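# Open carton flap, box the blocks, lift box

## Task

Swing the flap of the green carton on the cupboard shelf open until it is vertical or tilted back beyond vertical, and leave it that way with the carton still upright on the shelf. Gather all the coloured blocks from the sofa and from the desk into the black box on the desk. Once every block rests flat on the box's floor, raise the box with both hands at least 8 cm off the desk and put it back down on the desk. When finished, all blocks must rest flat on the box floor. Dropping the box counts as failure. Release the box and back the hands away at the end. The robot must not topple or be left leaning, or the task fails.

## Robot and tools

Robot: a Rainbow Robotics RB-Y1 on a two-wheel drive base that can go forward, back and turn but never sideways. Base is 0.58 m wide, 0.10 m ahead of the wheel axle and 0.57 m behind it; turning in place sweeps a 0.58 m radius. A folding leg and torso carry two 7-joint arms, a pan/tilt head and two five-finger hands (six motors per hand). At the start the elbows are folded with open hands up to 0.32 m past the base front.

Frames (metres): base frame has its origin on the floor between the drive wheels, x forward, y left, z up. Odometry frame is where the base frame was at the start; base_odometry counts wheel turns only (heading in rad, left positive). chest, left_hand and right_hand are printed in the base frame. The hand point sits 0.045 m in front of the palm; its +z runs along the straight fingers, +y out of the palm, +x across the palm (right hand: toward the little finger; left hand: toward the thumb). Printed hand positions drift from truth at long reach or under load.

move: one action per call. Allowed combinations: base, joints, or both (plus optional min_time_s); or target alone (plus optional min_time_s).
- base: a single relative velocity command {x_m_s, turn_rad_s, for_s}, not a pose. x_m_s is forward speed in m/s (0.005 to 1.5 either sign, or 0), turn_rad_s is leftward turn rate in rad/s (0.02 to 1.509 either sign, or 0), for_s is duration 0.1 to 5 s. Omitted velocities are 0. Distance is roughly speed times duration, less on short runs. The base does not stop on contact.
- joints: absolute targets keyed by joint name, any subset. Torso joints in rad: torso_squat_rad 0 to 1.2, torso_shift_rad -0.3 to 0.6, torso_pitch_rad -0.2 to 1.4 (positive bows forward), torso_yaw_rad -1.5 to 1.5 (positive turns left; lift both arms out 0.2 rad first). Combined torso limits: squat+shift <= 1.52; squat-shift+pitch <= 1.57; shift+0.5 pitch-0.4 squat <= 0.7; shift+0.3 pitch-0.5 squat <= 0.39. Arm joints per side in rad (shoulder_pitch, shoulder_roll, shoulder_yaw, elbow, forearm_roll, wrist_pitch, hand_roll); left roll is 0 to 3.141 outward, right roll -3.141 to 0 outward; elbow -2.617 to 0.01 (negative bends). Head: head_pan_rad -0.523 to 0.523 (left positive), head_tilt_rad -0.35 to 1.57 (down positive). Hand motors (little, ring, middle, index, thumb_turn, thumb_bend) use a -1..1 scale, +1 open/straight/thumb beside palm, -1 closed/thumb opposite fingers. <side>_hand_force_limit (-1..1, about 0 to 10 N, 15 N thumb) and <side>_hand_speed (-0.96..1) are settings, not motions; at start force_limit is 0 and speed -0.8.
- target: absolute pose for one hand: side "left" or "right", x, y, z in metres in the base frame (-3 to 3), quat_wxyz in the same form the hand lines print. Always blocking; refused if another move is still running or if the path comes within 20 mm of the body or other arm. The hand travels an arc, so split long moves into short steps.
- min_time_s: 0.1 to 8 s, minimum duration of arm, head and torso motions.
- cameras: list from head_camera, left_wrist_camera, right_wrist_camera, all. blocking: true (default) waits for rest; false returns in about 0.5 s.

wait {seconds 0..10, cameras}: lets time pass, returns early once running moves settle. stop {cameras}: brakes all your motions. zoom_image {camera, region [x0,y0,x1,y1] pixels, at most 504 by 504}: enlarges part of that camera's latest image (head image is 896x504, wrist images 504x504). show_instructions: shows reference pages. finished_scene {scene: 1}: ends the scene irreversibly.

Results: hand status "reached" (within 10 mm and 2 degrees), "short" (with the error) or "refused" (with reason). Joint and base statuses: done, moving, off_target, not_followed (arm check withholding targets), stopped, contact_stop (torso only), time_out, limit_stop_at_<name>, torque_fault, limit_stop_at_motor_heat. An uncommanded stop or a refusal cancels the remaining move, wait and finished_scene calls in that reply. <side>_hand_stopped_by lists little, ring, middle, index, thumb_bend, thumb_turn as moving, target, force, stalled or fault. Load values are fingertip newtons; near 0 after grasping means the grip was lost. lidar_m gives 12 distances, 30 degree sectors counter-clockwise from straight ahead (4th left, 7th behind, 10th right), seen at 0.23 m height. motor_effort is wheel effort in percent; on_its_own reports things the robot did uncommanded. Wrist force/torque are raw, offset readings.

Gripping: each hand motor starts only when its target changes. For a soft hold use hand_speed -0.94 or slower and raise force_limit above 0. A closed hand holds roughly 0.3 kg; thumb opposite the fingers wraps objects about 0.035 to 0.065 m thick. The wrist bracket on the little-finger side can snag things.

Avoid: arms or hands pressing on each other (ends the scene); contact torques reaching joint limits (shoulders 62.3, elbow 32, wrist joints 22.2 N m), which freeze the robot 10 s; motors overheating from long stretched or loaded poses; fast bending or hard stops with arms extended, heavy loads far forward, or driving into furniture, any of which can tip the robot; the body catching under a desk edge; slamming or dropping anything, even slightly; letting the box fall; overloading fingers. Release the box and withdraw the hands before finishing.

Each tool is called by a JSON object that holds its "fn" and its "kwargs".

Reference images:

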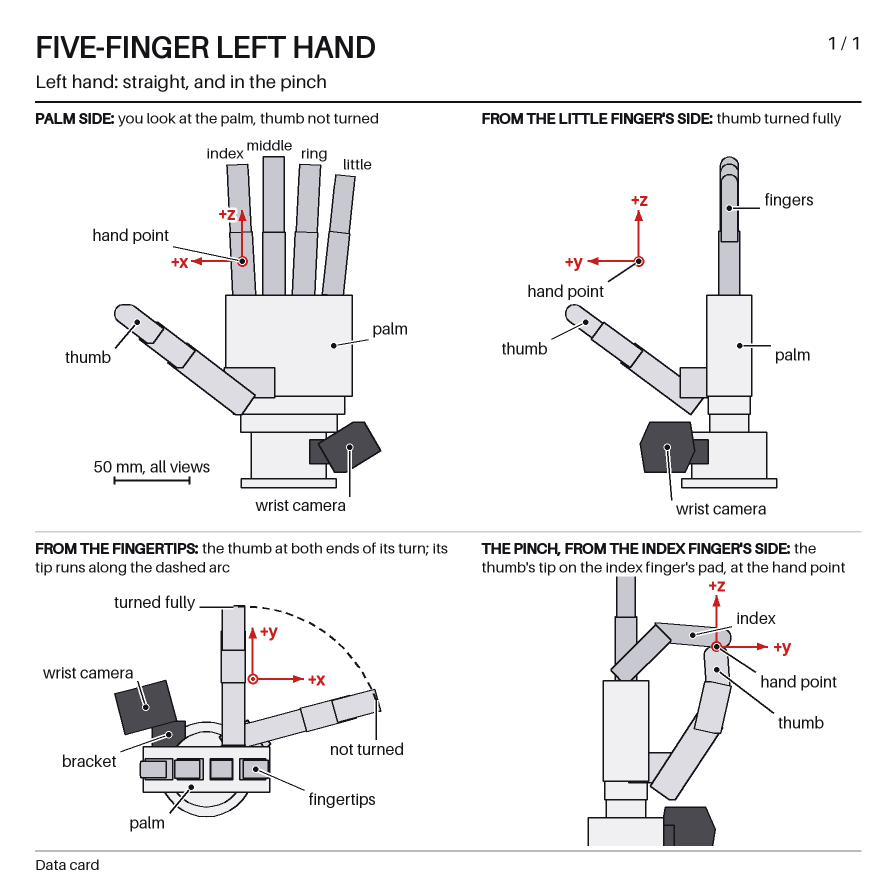

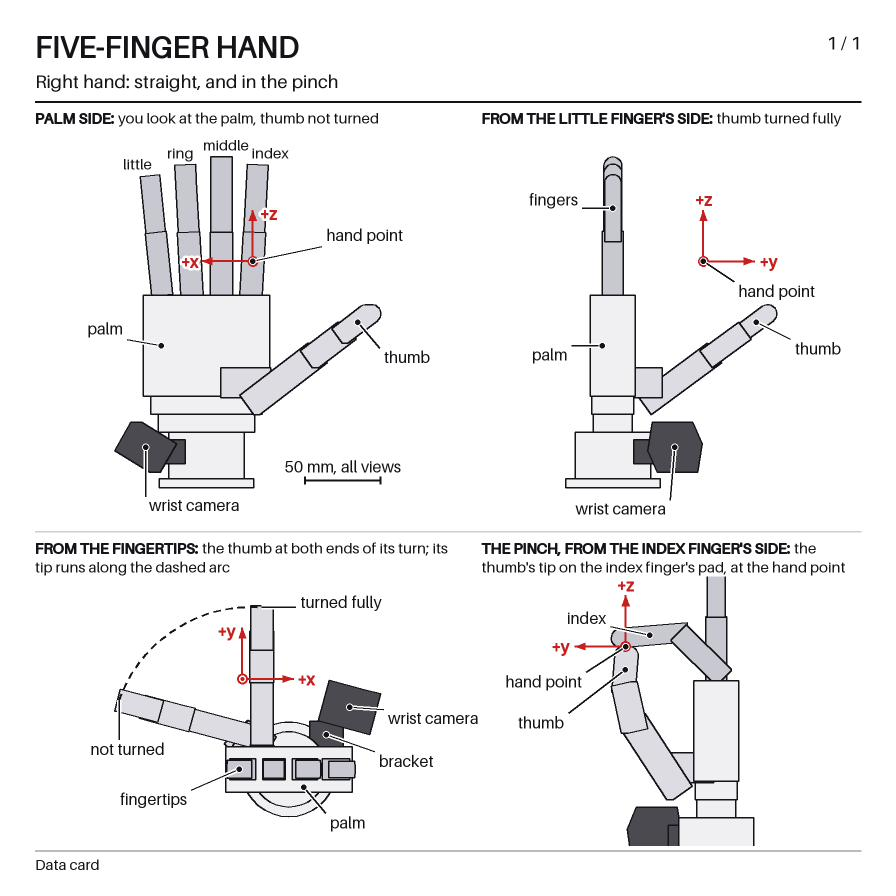

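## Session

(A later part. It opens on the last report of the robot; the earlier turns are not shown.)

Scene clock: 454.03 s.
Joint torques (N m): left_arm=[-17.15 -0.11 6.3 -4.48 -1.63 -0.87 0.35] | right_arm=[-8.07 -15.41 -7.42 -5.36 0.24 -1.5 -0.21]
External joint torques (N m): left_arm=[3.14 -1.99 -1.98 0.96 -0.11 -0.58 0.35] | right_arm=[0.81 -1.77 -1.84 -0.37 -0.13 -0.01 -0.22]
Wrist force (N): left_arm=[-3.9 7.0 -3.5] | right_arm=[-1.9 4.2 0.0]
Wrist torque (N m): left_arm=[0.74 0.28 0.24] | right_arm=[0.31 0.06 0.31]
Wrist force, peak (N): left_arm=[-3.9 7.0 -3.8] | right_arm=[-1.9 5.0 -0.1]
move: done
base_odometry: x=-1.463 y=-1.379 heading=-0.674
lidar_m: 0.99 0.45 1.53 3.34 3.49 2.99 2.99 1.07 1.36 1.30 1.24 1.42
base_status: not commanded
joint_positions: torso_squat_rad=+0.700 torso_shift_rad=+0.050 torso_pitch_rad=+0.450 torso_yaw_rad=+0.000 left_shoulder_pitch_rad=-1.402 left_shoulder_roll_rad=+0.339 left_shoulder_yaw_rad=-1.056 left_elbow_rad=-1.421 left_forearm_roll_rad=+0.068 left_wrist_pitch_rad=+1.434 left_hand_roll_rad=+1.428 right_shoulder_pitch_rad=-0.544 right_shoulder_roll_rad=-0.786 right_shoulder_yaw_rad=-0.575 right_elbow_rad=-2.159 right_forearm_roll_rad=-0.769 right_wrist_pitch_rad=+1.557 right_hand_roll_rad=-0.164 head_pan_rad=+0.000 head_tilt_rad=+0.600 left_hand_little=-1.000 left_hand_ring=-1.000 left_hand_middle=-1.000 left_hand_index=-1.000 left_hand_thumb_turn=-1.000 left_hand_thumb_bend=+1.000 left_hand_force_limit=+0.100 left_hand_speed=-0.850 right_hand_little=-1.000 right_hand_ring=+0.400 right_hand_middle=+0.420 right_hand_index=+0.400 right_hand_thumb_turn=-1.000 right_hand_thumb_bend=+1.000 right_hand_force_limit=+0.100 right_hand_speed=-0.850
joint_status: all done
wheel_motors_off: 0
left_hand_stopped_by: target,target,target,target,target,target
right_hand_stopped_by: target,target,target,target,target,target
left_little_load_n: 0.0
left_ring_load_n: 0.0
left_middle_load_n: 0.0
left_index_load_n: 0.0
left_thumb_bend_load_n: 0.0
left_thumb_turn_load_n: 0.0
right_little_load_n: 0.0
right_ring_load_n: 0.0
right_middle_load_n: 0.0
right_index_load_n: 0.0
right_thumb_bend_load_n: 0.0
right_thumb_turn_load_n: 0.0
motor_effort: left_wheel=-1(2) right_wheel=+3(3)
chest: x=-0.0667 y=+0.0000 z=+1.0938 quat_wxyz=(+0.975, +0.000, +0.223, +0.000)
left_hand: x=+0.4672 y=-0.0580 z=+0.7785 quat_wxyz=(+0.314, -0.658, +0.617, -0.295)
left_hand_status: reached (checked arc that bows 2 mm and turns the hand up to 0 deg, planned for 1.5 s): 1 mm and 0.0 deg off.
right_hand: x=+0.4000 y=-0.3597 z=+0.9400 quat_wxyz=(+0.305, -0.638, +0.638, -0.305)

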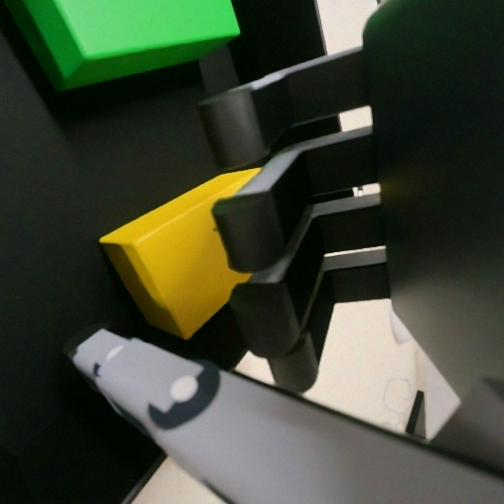

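{"fn": "move", "kwargs": {"target": {"side":"left","x":0.49,"y":-0.0568,"z":0.778,"quat_wxyz":[0.3141,-0.6581,0.6175,-0.2947]}, "min_time_s": 1.5, "cameras": ["left_wrist_camera"]}}

{"fn": "move", "kwargs": {"target": {"side":"left","x":0.503,"y":-0.056,"z":0.778,"quat_wxyz":[0.3141,-0.6581,0.6175,-0.2947]}, "min_time_s": 1.5, "cameras": ["left_wrist_camera"]}}

Scene clock: 456.43 s.
Joint torques (N m): left_arm=[-20.22 0.29 9.4 -4.38 -1.13 -0.85 -0.46] | right_arm=[-7.84 -15.5 -7.44 -5.45 0.39 -1.53 -0.18]
External joint torques (N m): left_arm=[0.93 -2.06 1.37 0.97 0.36 -0.51 -0.45] | right_arm=[1.03 -1.87 -1.86 -0.46 0.03 -0.04 -0.19]
Wrist force (N): left_arm=[-3.8 7.1 -3.6] | right_arm=[-2.2 4.5 0.0]
Wrist torque (N m): left_arm=[0.78 0.27 0.10] | right_arm=[0.35 0.09 0.29]
Wrist force, peak (N): left_arm=[-3.8 7.2 -3.7] | right_arm=[-2.4 4.8 0.0]
move: done
base_odometry: x=-1.463 y=-1.379 heading=-0.674
lidar_m: 1.01 0.45 1.53 3.32 3.48 2.99 2.99 1.07 1.36 1.27 1.25 1.44
base_status: not commanded
joint_positions: torso_squat_rad=+0.700 torso_shift_rad=+0.050 torso_pitch_rad=+0.450 torso_yaw_rad=+0.000 left_shoulder_pitch_rad=-1.433 left_shoulder_roll_rad=+0.322 left_shoulder_yaw_rad=-1.034 left_elbow_rad=-1.309 left_forearm_roll_rad=+0.087 left_wrist_pitch_rad=+1.355 left_hand_roll_rad=+1.396 right_shoulder_pitch_rad=-0.544 right_shoulder_roll_rad=-0.786 right_shoulder_yaw_rad=-0.575 right_elbow_rad=-2.159 right_forearm_roll_rad=-0.769 right_wrist_pitch_rad=+1.557 right_hand_roll_rad=-0.164 head_pan_rad=+0.000 head_tilt_rad=+0.600 left_hand_little=-1.000 left_hand_ring=-1.000 left_hand_middle=-1.000 left_hand_index=-1.000 left_hand_thumb_turn=-1.000 left_hand_thumb_bend=+1.000 left_hand_force_limit=+0.100 left_hand_speed=-0.850 right_hand_little=-1.000 right_hand_ring=+0.400 right_hand_middle=+0.420 right_hand_index=+0.400 right_hand_thumb_turn=-1.000 right_hand_thumb_bend=+1.000 right_hand_force_limit=+0.100 right_hand_speed=-0.850
joint_status: all done
wheel_motors_off: 0
left_hand_stopped_by: target,target,target,target,target,target
right_hand_stopped_by: target,target,target,target,target,target
left_little_load_n: 0.0
left_ring_load_n: 0.0
left_middle_load_n: 0.0
left_index_load_n: 0.0
left_thumb_bend_load_n: 0.0
left_thumb_turn_load_n: 0.0
right_little_load_n: 0.0
right_ring_load_n: 0.0
right_middle_load_n: 0.0
right_index_load_n: 0.0
right_thumb_bend_load_n: 0.0
right_thumb_turn_load_n: 0.0
motor_effort: left_wheel=-1(2) right_wheel=+3(3)
chest: x=-0.0667 y=+0.0000 z=+1.0938 quat_wxyz=(+0.975, +0.000, +0.223, +0.000)
left_hand: x=+0.4898 y=-0.0566 z=+0.7781 quat_wxyz=(+0.314, -0.658, +0.618, -0.295)
left_hand_status: reached (checked arc that bows 4 mm and turns the hand up to 1 deg, planned for 1.5 s): 0 mm and 0.0 deg off.
right_hand: x=+0.4000 y=-0.3597 z=+0.9400 quat_wxyz=(+0.305, -0.638, +0.638, -0.305)

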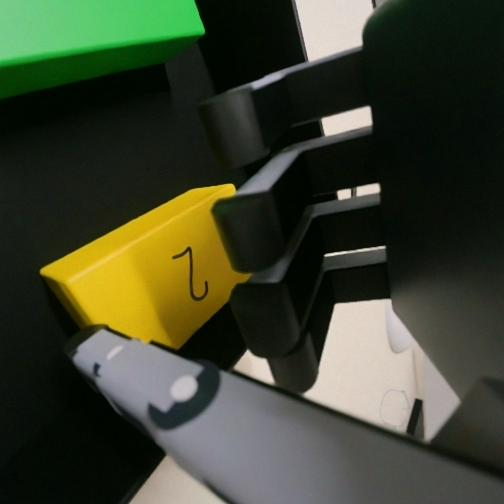

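Scene clock: 458.27 s.
Joint torques (N m): left_arm=[-18.33 0.27 8.27 -3.53 -0.78 -0.97 -0.38] | right_arm=[-7.88 -15.38 -7.56 -5.44 0.33 -1.58 -0.22]
External joint torques (N m): left_arm=[3.34 -2.37 0.45 1.75 0.69 -0.61 -0.38] | right_arm=[1 -1.75 -1.98 -0.45 -0.03 -0.09 -0.22]
Wrist force (N): left_arm=[-4.7 3.8 -7.2] | right_arm=[-2.2 4.5 -0.2]
Wrist torque (N m): left_arm=[0.50 0.24 0.18] | right_arm=[0.36 0.11 0.28]
Wrist force, peak (N): left_arm=[-3.3 -1.7 -14.6] | right_arm=[-2.3 4.7 0.0]
move: done
base_odometry: x=-1.463 y=-1.379 heading=-0.674
lidar_m: 1.01 0.44 1.53 3.33 3.47 3.01 2.98 1.09 1.37 1.29 1.24 1.44
base_status: not commanded
joint_positions: torso_squat_rad=+0.700 torso_shift_rad=+0.050 torso_pitch_rad=+0.450 torso_yaw_rad=+0.000 left_shoulder_pitch_rad=-1.455 left_shoulder_roll_rad=+0.309 left_shoulder_yaw_rad=-1.022 left_elbow_rad=-1.238 left_forearm_roll_rad=+0.099 left_wrist_pitch_rad=+1.307 left_hand_roll_rad=+1.377 right_shoulder_pitch_rad=-0.544 right_shoulder_roll_rad=-0.786 right_shoulder_yaw_rad=-0.575 right_elbow_rad=-2.159 right_forearm_roll_rad=-0.769 right_wrist_pitch_rad=+1.557 right_hand_roll_rad=-0.164 head_pan_rad=+0.000 head_tilt_rad=+0.600 left_hand_little=-1.000 left_hand_ring=-1.000 left_hand_middle=-1.000 left_hand_index=-1.000 left_hand_thumb_turn=-1.000 left_hand_thumb_bend=+1.000 left_hand_force_limit=+0.100 left_hand_speed=-0.850 right_hand_little=-1.000 right_hand_ring=+0.400 right_hand_middle=+0.420 right_hand_index=+0.400 right_hand_thumb_turn=-1.000 right_hand_thumb_bend=+1.000 right_hand_force_limit=+0.100 right_hand_speed=-0.850
joint_status: all done
wheel_motors_off: 0
left_hand_stopped_by: target,target,target,target,target,target
right_hand_stopped_by: target,target,target,target,target,target
left_little_load_n: 0.0
left_ring_load_n: 0.0
left_middle_load_n: 0.0
left_index_load_n: 0.0
left_thumb_bend_load_n: 0.0
left_thumb_turn_load_n: -1.5
right_little_load_n: 0.0
right_ring_load_n: 0.0
right_middle_load_n: 0.0
right_index_load_n: 0.0
right_thumb_bend_load_n: 0.0
right_thumb_turn_load_n: 0.0
motor_effort: left_wheel=-1(2) right_wheel=+3(3)
chest: x=-0.0668 y=+0.0000 z=+1.0939 quat_wxyz=(+0.975, +0.000, +0.223, +0.000)
left_hand: x=+0.5031 y=-0.0561 z=+0.7787 quat_wxyz=(+0.314, -0.658, +0.617, -0.295)
left_hand_status: reached (checked arc that bows 3 mm and turns the hand up to 0 deg, planned for 1.5 s): 1 mm and 0.1 deg off.
right_hand: x=+0.3999 y=-0.3597 z=+0.9402 quat_wxyz=(+0.305, -0.638, +0.638, -0.305)

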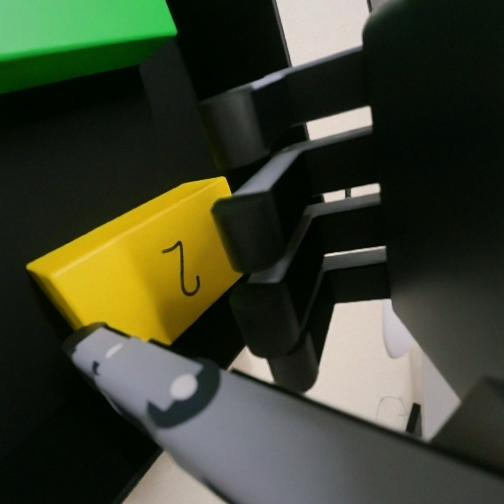

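{"fn": "move", "kwargs": {"target": {"side":"left","x":0.503,"y":-0.056,"z":0.785,"quat_wxyz":[0.3141,-0.6581,0.6175,-0.2947]}, "min_time_s": 1.0, "cameras": []}}

{"fn": "move", "kwargs": {"target": {"side":"left","x":0.483,"y":-0.055,"z":0.787,"quat_wxyz":[0.3141,-0.6581,0.6175,-0.2947]}, "min_time_s": 1.2, "cameras": []}}

{"fn": "move", "kwargs": {"target": {"side":"left","x":0.483,"y":-0.055,"z":0.768,"quat_wxyz":[0.3141,-0.6581,0.6175,-0.2947]}, "min_time_s": 1.5, "cameras": ["left_wrist_camera"]}}

Scene clock: 463.13 s.
Joint torques (N m): left_arm=[-20.92 2.36 9.53 -5.44 -1.23 -0.21 -0.43] | right_arm=[-7.94 -15.43 -7.62 -5.27 0.27 -1.46 -0.21]
External joint torques (N m): left_arm=[0.8 -0.37 1.62 -0.17 0.23 0.17 -0.42] | right_arm=[0.94 -1.79 -2.04 -0.28 -0.1 0.03 -0.22]
Wrist force (N): left_arm=[-3.8 7.1 -3.6] | right_arm=[-2.1 4.6 -0.2]
Wrist torque (N m): left_arm=[0.78 0.27 0.09] | right_arm=[0.38 0.11 0.30]
Wrist force, peak (N): left_arm=[-4.9 3.9 -7.3] | right_arm=[-2.0 4.9 -0.2]
move: done
base_odometry: x=-1.463 y=-1.379 heading=-0.674
lidar_m: 1.00 0.45 1.53 3.34 3.47 3.01 2.99 1.08 1.35 1.29 1.24 1.44
base_status: not commanded
joint_positions: torso_squat_rad=+0.700 torso_shift_rad=+0.050 torso_pitch_rad=+0.450 torso_yaw_rad=+0.000 left_shoulder_pitch_rad=-1.462 left_shoulder_roll_rad=+0.315 left_shoulder_yaw_rad=-1.016 left_elbow_rad=-1.253 left_forearm_roll_rad=+0.109 left_wrist_pitch_rad=+1.322 left_hand_roll_rad=+1.368 right_shoulder_pitch_rad=-0.544 right_shoulder_roll_rad=-0.786 right_shoulder_yaw_rad=-0.575 right_elbow_rad=-2.159 right_forearm_roll_rad=-0.769 right_wrist_pitch_rad=+1.557 right_hand_roll_rad=-0.164 head_pan_rad=+0.000 head_tilt_rad=+0.600 left_hand_little=-1.000 left_hand_ring=-1.000 left_hand_middle=-1.000 left_hand_index=-1.000 left_hand_thumb_turn=-1.000 left_hand_thumb_bend=+1.000 left_hand_force_limit=+0.100 left_hand_speed=-0.850 right_hand_little=-1.000 right_hand_ring=+0.400 right_hand_middle=+0.420 right_hand_index=+0.400 right_hand_thumb_turn=-1.000 right_hand_thumb_bend=+1.000 right_hand_force_limit=+0.100 right_hand_speed=-0.850
joint_status: all done
wheel_motors_off: 0
left_hand_stopped_by: target,target,target,target,target,target
right_hand_stopped_by: target,target,target,target,target,target
left_little_load_n: 0.0
left_ring_load_n: 0.0
left_middle_load_n: 0.0
left_index_load_n: 0.0
left_thumb_bend_load_n: 0.0
left_thumb_turn_load_n: 0.0
right_little_load_n: 0.0
right_ring_load_n: 0.0
right_middle_load_n: 0.0
right_index_load_n: -0.5
right_thumb_bend_load_n: 0.0
right_thumb_turn_load_n: 0.0
motor_effort: left_wheel=-1(2) right_wheel=+3(3)
chest: x=-0.0668 y=+0.0000 z=+1.0939 quat_wxyz=(+0.975, +0.000, +0.223, +0.000)
left_hand: x=+0.5031 y=-0.0562 z=+0.7847 quat_wxyz=(+0.314, -0.658, +0.618, -0.295)
left_hand_status: reached (checked arc that bows 1 mm and turns the hand up to 0 deg, planned for 1.0 s): 0 mm and 0.0 deg off.
right_hand: x=+0.3999 y=-0.3597 z=+0.9401 quat_wxyz=(+0.305, -0.638, +0.638, -0.305)

Scene clock: 464.67 s.
Joint torques (N m): left_arm=[-18.1 2.06 6.34 -5.52 -1.63 -0.26 0.26] | right_arm=[-8.15 -15.28 -7.47 -5.43 0.34 -1.59 -0.15]
External joint torques (N m): left_arm=[2.85 -0.33 -1.94 -0.2 -0.13 0.08 0.27] | right_arm=[0.73 -1.64 -1.89 -0.44 -0.02 -0.1 -0.16]
Wrist force (N): left_arm=[-3.9 6.9 -3.6] | right_arm=[-2.0 4.5 -0.2]
Wrist torque (N m): left_arm=[0.74 0.28 0.23] | right_arm=[0.37 0.07 0.29]
Wrist force, peak (N): left_arm=[-3.9 7.2 -3.6] | right_arm=[-2.3 4.8 -0.2]
move: done
base_odometry: x=-1.463 y=-1.379 heading=-0.674
lidar_m: 0.99 0.44 1.51 3.33 3.48 2.98 2.99 1.08 1.36 1.29 1.24 1.42
base_status: not commanded
joint_positions: torso_squat_rad=+0.700 torso_shift_rad=+0.050 torso_pitch_rad=+0.450 torso_yaw_rad=+0.000 left_shoulder_pitch_rad=-1.432 left_shoulder_roll_rad=+0.343 left_shoulder_yaw_rad=-1.031 left_elbow_rad=-1.373 left_forearm_roll_rad=+0.097 left_wrist_pitch_rad=+1.401 left_hand_roll_rad=+1.395 right_shoulder_pitch_rad=-0.544 right_shoulder_roll_rad=-0.786 right_shoulder_yaw_rad=-0.575 right_elbow_rad=-2.159 right_forearm_roll_rad=-0.769 right_wrist_pitch_rad=+1.557 right_hand_roll_rad=-0.164 head_pan_rad=+0.000 head_tilt_rad=+0.600 left_hand_little=-1.000 left_hand_ring=-1.000 left_hand_middle=-1.000 left_hand_index=-1.000 left_hand_thumb_turn=-1.000 left_hand_thumb_bend=+1.000 left_hand_force_limit=+0.100 left_hand_speed=-0.850 right_hand_little=-1.000 right_hand_ring=+0.400 right_hand_middle=+0.420 right_hand_index=+0.400 right_hand_thumb_turn=-1.000 right_hand_thumb_bend=+1.000 right_hand_force_limit=+0.100 right_hand_speed=-0.850
joint_status: all done
wheel_motors_off: 0
left_hand_stopped_by: target,target,target,target,target,target
right_hand_stopped_by: target,target,target,target,target,target
left_little_load_n: 0.0
left_ring_load_n: 0.0
left_middle_load_n: 0.5
left_index_load_n: 0.0
left_thumb_bend_load_n: 0.0
left_thumb_turn_load_n: 0.0
right_little_load_n: 0.0
right_ring_load_n: 0.0
right_middle_load_n: -0.5
right_index_load_n: 0.0
right_thumb_bend_load_n: 0.0
right_thumb_turn_load_n: 0.0
motor_effort: left_wheel=-1(2) right_wheel=+3(3)
chest: x=-0.0668 y=+0.0000 z=+1.0939 quat_wxyz=(+0.975, +0.000, +0.223, +0.000)
left_hand: x=+0.4832 y=-0.0552 z=+0.7873 quat_wxyz=(+0.314, -0.658, +0.617, -0.295)
left_hand_status: reached (checked arc that bows 5 mm and turns the hand up to 1 deg, planned for 1.2 s): 0 mm and 0.0 deg off.
right_hand: x=+0.3999 y=-0.3597 z=+0.9401 quat_wxyz=(+0.305, -0.638, +0.638, -0.305)

Scene clock: 466.50 s.
Joint torques (N m): left_arm=[-17.62 0.16 5.97 -4.41 -1.76 -0.81 0.3] | right_arm=[-8.02 -15.42 -7.65 -5.42 0.35 -1.54 -0.11]
External joint torques (N m): left_arm=[3.21 -1.97 -2.05 0.97 -0.26 -0.51 0.3] | right_arm=[0.86 -1.78 -2.07 -0.43 -0.01 -0.05 -0.12]
Wrist force (N): left_arm=[-3.8 6.9 -3.6] | right_arm=[-2.3 4.7 -0.2]
Wrist torque (N m): left_arm=[0.75 0.26 0.24] | right_arm=[0.41 0.13 0.29]
Wrist force, peak (N): left_arm=[-3.8 7.0 -3.7] | right_arm=[-2.2 4.9 -0.1]
move: done
base_odometry: x=-1.463 y=-1.379 heading=-0.674
lidar_m: 1.00 0.44 1.52 3.32 3.46 3.00 2.98 1.09 1.37 1.29 1.24 1.43
base_status: not commanded
joint_positions: torso_squat_rad=+0.700 torso_shift_rad=+0.050 torso_pitch_rad=+0.450 torso_yaw_rad=+0.000 left_shoulder_pitch_rad=-1.411 left_shoulder_roll_rad=+0.326 left_shoulder_yaw_rad=-1.053 left_elbow_rad=-1.325 left_forearm_roll_rad=+0.070 left_wrist_pitch_rad=+1.355 left_hand_roll_rad=+1.418 right_shoulder_pitch_rad=-0.544 right_shoulder_roll_rad=-0.786 right_shoulder_yaw_rad=-0.575 right_elbow_rad=-2.159 right_forearm_roll_rad=-0.769 right_wrist_pitch_rad=+1.557 right_hand_roll_rad=-0.164 head_pan_rad=+0.000 head_tilt_rad=+0.600 left_hand_little=-1.000 left_hand_ring=-1.000 left_hand_middle=-1.000 left_hand_index=-1.000 left_hand_thumb_turn=-1.000 left_hand_thumb_bend=+1.000 left_hand_force_limit=+0.100 left_hand_speed=-0.850 right_hand_little=-1.000 right_hand_ring=+0.400 right_hand_middle=+0.420 right_hand_index=+0.400 right_hand_thumb_turn=-1.000 right_hand_thumb_bend=+1.000 right_hand_force_limit=+0.100 right_hand_speed=-0.850
joint_status: all done
wheel_motors_off: 0
left_hand_stopped_by: target,target,target,target,target,target
right_hand_stopped_by: target,target,target,target,target,target
left_little_load_n: 0.0
left_ring_load_n: 0.0
left_middle_load_n: 0.0
left_index_load_n: 0.0
left_thumb_bend_load_n: 0.0
left_thumb_turn_load_n: 0.0
right_little_load_n: 0.0
right_ring_load_n: 0.0
right_middle_load_n: -0.5
right_index_load_n: 0.0
right_thumb_bend_load_n: 0.0
right_thumb_turn_load_n: 0.0
motor_effort: left_wheel=-1(2) right_wheel=+3(3)
chest: x=-0.0668 y=+0.0000 z=+1.0939 quat_wxyz=(+0.975, +0.000, +0.223, +0.000)
left_hand: x=+0.4832 y=-0.0550 z=+0.7685 quat_wxyz=(+0.314, -0.658, +0.617, -0.295)
left_hand_status: reached (checked arc that bows 2 mm and turns the hand up to 0 deg, planned for 1.5 s): 1 mm and 0.0 deg off.
right_hand: x=+0.3999 y=-0.3597 z=+0.9401 quat_wxyz=(+0.305, -0.638, +0.638, -0.305)

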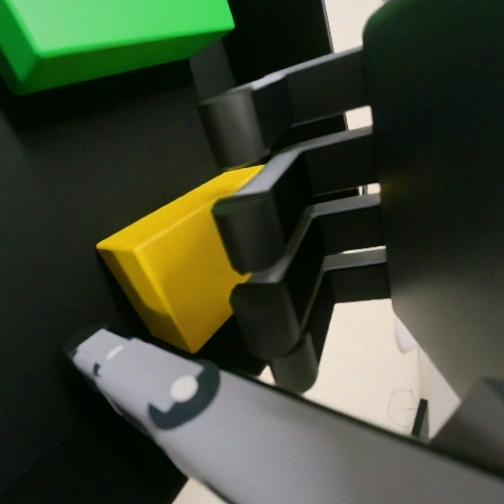

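{"fn": "move", "kwargs": {"target": {"side":"left","x":0.495,"y":-0.0545,"z":0.768,"quat_wxyz":[0.3141,-0.6581,0.6175,-0.2947]}, "min_time_s": 1.5, "cameras": []}}

{"fn": "move", "kwargs": {"target": {"side":"left","x":0.502,"y":-0.054,"z":0.768,"quat_wxyz":[0.3141,-0.6581,0.6175,-0.2947]}, "min_time_s": 1.5, "cameras": ["left_wrist_camera"]}}

Scene clock: 468.73 s.
Joint torques (N m): left_arm=[-20.5 0.31 9.68 -4.3 -1.21 -0.93 -0.36] | right_arm=[-8.13 -15.41 -7.74 -5.39 0.29 -1.53 -0.2]
External joint torques (N m): left_arm=[0.79 -2.07 1.84 1.02 0.26 -0.6 -0.35] | right_arm=[0.75 -1.78 -2.16 -0.41 -0.08 -0.03 -0.21]
Wrist force (N): left_arm=[-3.9 7.1 -3.6] | right_arm=[-2.2 4.4 -0.3]
Wrist torque (N m): left_arm=[0.78 0.29 0.08] | right_arm=[0.37 0.11 0.31]
Wrist force, peak (N): left_arm=[-3.9 7.1 -3.7] | right_arm=[-2.3 4.9 -0.1]
move: done
base_odometry: x=-1.463 y=-1.379 heading=-0.674
lidar_m: 1.00 0.45 1.52 3.34 3.48 3.00 2.99 1.09 1.35 1.29 1.25 1.43
base_status: not commanded
joint_positions: torso_squat_rad=+0.700 torso_shift_rad=+0.050 torso_pitch_rad=+0.450 torso_yaw_rad=+0.000 left_shoulder_pitch_rad=-1.429 left_shoulder_roll_rad=+0.314 left_shoulder_yaw_rad=-1.043 left_elbow_rad=-1.261 left_forearm_roll_rad=+0.081 left_wrist_pitch_rad=+1.311 left_hand_roll_rad=+1.402 right_shoulder_pitch_rad=-0.544 right_shoulder_roll_rad=-0.786 right_shoulder_yaw_rad=-0.575 right_elbow_rad=-2.159 right_forearm_roll_rad=-0.769 right_wrist_pitch_rad=+1.557 right_hand_roll_rad=-0.164 head_pan_rad=+0.000 head_tilt_rad=+0.600 left_hand_little=-1.000 left_hand_ring=-1.000 left_hand_middle=-1.000 left_hand_index=-1.000 left_hand_thumb_turn=-1.000 left_hand_thumb_bend=+1.000 left_hand_force_limit=+0.100 left_hand_speed=-0.850 right_hand_little=-1.000 right_hand_ring=+0.400 right_hand_middle=+0.420 right_hand_index=+0.400 right_hand_thumb_turn=-1.000 right_hand_thumb_bend=+1.000 right_hand_force_limit=+0.100 right_hand_speed=-0.850
joint_status: all done
wheel_motors_off: 0
left_hand_stopped_by: target,target,target,target,target,target
right_hand_stopped_by: target,target,target,target,target,target
left_little_load_n: 0.5
left_ring_load_n: 0.0
left_middle_load_n: 0.0
left_index_load_n: 0.0
left_thumb_bend_load_n: 0.0
left_thumb_turn_load_n: 0.0
right_little_load_n: 0.0
right_ring_load_n: 0.0
right_middle_load_n: 0.0
right_index_load_n: 0.0
right_thumb_bend_load_n: 0.0
right_thumb_turn_load_n: 0.0
motor_effort: left_wheel=-2(2) right_wheel=+3(3)
chest: x=-0.0668 y=+0.0000 z=+1.0939 quat_wxyz=(+0.975, +0.000, +0.223, +0.000)
left_hand: x=+0.4950 y=-0.0544 z=+0.7680 quat_wxyz=(+0.314, -0.658, +0.618, -0.295)
left_hand_status: reached (checked arc that bows 3 mm and turns the hand up to 0 deg, planned for 1.5 s): 0 mm and 0.0 deg off.
right_hand: x=+0.3999 y=-0.3597 z=+0.9401 quat_wxyz=(+0.305, -0.638, +0.638, -0.305)

Scene clock: 470.57 s.
Joint torques (N m): left_arm=[-20.96 0.26 9.71 -4.4 -1.21 -0.97 -0.38] | right_arm=[-8.12 -15.3 -7.55 -5.44 0.34 -1.53 -0.17]
External joint torques (N m): left_arm=[0.58 -2.28 1.97 0.88 0.24 -0.63 -0.38] | right_arm=[0.75 -1.66 -1.97 -0.45 -0.02 -0.04 -0.18]
Wrist force (N): left_arm=[-3.7 7.1 -3.7] | right_arm=[-2.0 4.7 -0.2]
Wrist torque (N m): left_arm=[0.77 0.27 0.10] | right_arm=[0.41 0.07 0.32]
Wrist force, peak (N): left_arm=[-3.8 7.2 -3.7] | right_arm=[-2.1 4.9 -0.3]
move: done
base_odometry: x=-1.463 y=-1.379 heading=-0.674
lidar_m: 0.99 0.44 1.52 3.33 3.49 2.99 2.99 1.08 1.36 1.28 1.26 1.44
base_status: not commanded
joint_positions: torso_squat_rad=+0.700 torso_shift_rad=+0.050 torso_pitch_rad=+0.450 torso_yaw_rad=+0.000 left_shoulder_pitch_rad=-1.440 left_shoulder_roll_rad=+0.309 left_shoulder_yaw_rad=-1.037 left_elbow_rad=-1.227 left_forearm_roll_rad=+0.087 left_wrist_pitch_rad=+1.287 left_hand_roll_rad=+1.393 right_shoulder_pitch_rad=-0.544 right_shoulder_roll_rad=-0.786 right_shoulder_yaw_rad=-0.575 right_elbow_rad=-2.159 right_forearm_roll_rad=-0.769 right_wrist_pitch_rad=+1.557 right_hand_roll_rad=-0.164 head_pan_rad=+0.000 head_tilt_rad=+0.600 left_hand_little=-1.000 left_hand_ring=-1.000 left_hand_middle=-1.000 left_hand_index=-1.000 left_hand_thumb_turn=-1.000 left_hand_thumb_bend=+1.000 left_hand_force_limit=+0.100 left_hand_speed=-0.850 right_hand_little=-1.000 right_hand_ring=+0.400 right_hand_middle=+0.420 right_hand_index=+0.400 right_hand_thumb_turn=-1.000 right_hand_thumb_bend=+1.000 right_hand_force_limit=+0.100 right_hand_speed=-0.850
joint_status: all done
wheel_motors_off: 0
left_hand_stopped_by: target,target,target,target,target,target
right_hand_stopped_by: target,target,target,target,target,target
left_little_load_n: 0.0
left_ring_load_n: -0.5
left_middle_load_n: 0.0
left_index_load_n: 0.0
left_thumb_bend_load_n: 0.0
left_thumb_turn_load_n: 0.0
right_little_load_n: 0.0
right_ring_load_n: 0.0
right_middle_load_n: 0.0
right_index_load_n: 0.0
right_thumb_bend_load_n: 0.0
right_thumb_turn_load_n: 0.0
motor_effort: left_wheel=-1(2) right_wheel=+3(3)
chest: x=-0.0668 y=+0.0000 z=+1.0939 quat_wxyz=(+0.975, +0.000, +0.223, +0.000)
left_hand: x=+0.5016 y=-0.0537 z=+0.7682 quat_wxyz=(+0.314, -0.658, +0.617, -0.295)
left_hand_status: reached (checked arc that bows 1 mm and turns the hand up to 0 deg, planned for 1.5 s): 1 mm and 0.0 deg off.
right_hand: x=+0.3999 y=-0.3597 z=+0.9401 quat_wxyz=(+0.305, -0.638, +0.638, -0.305)

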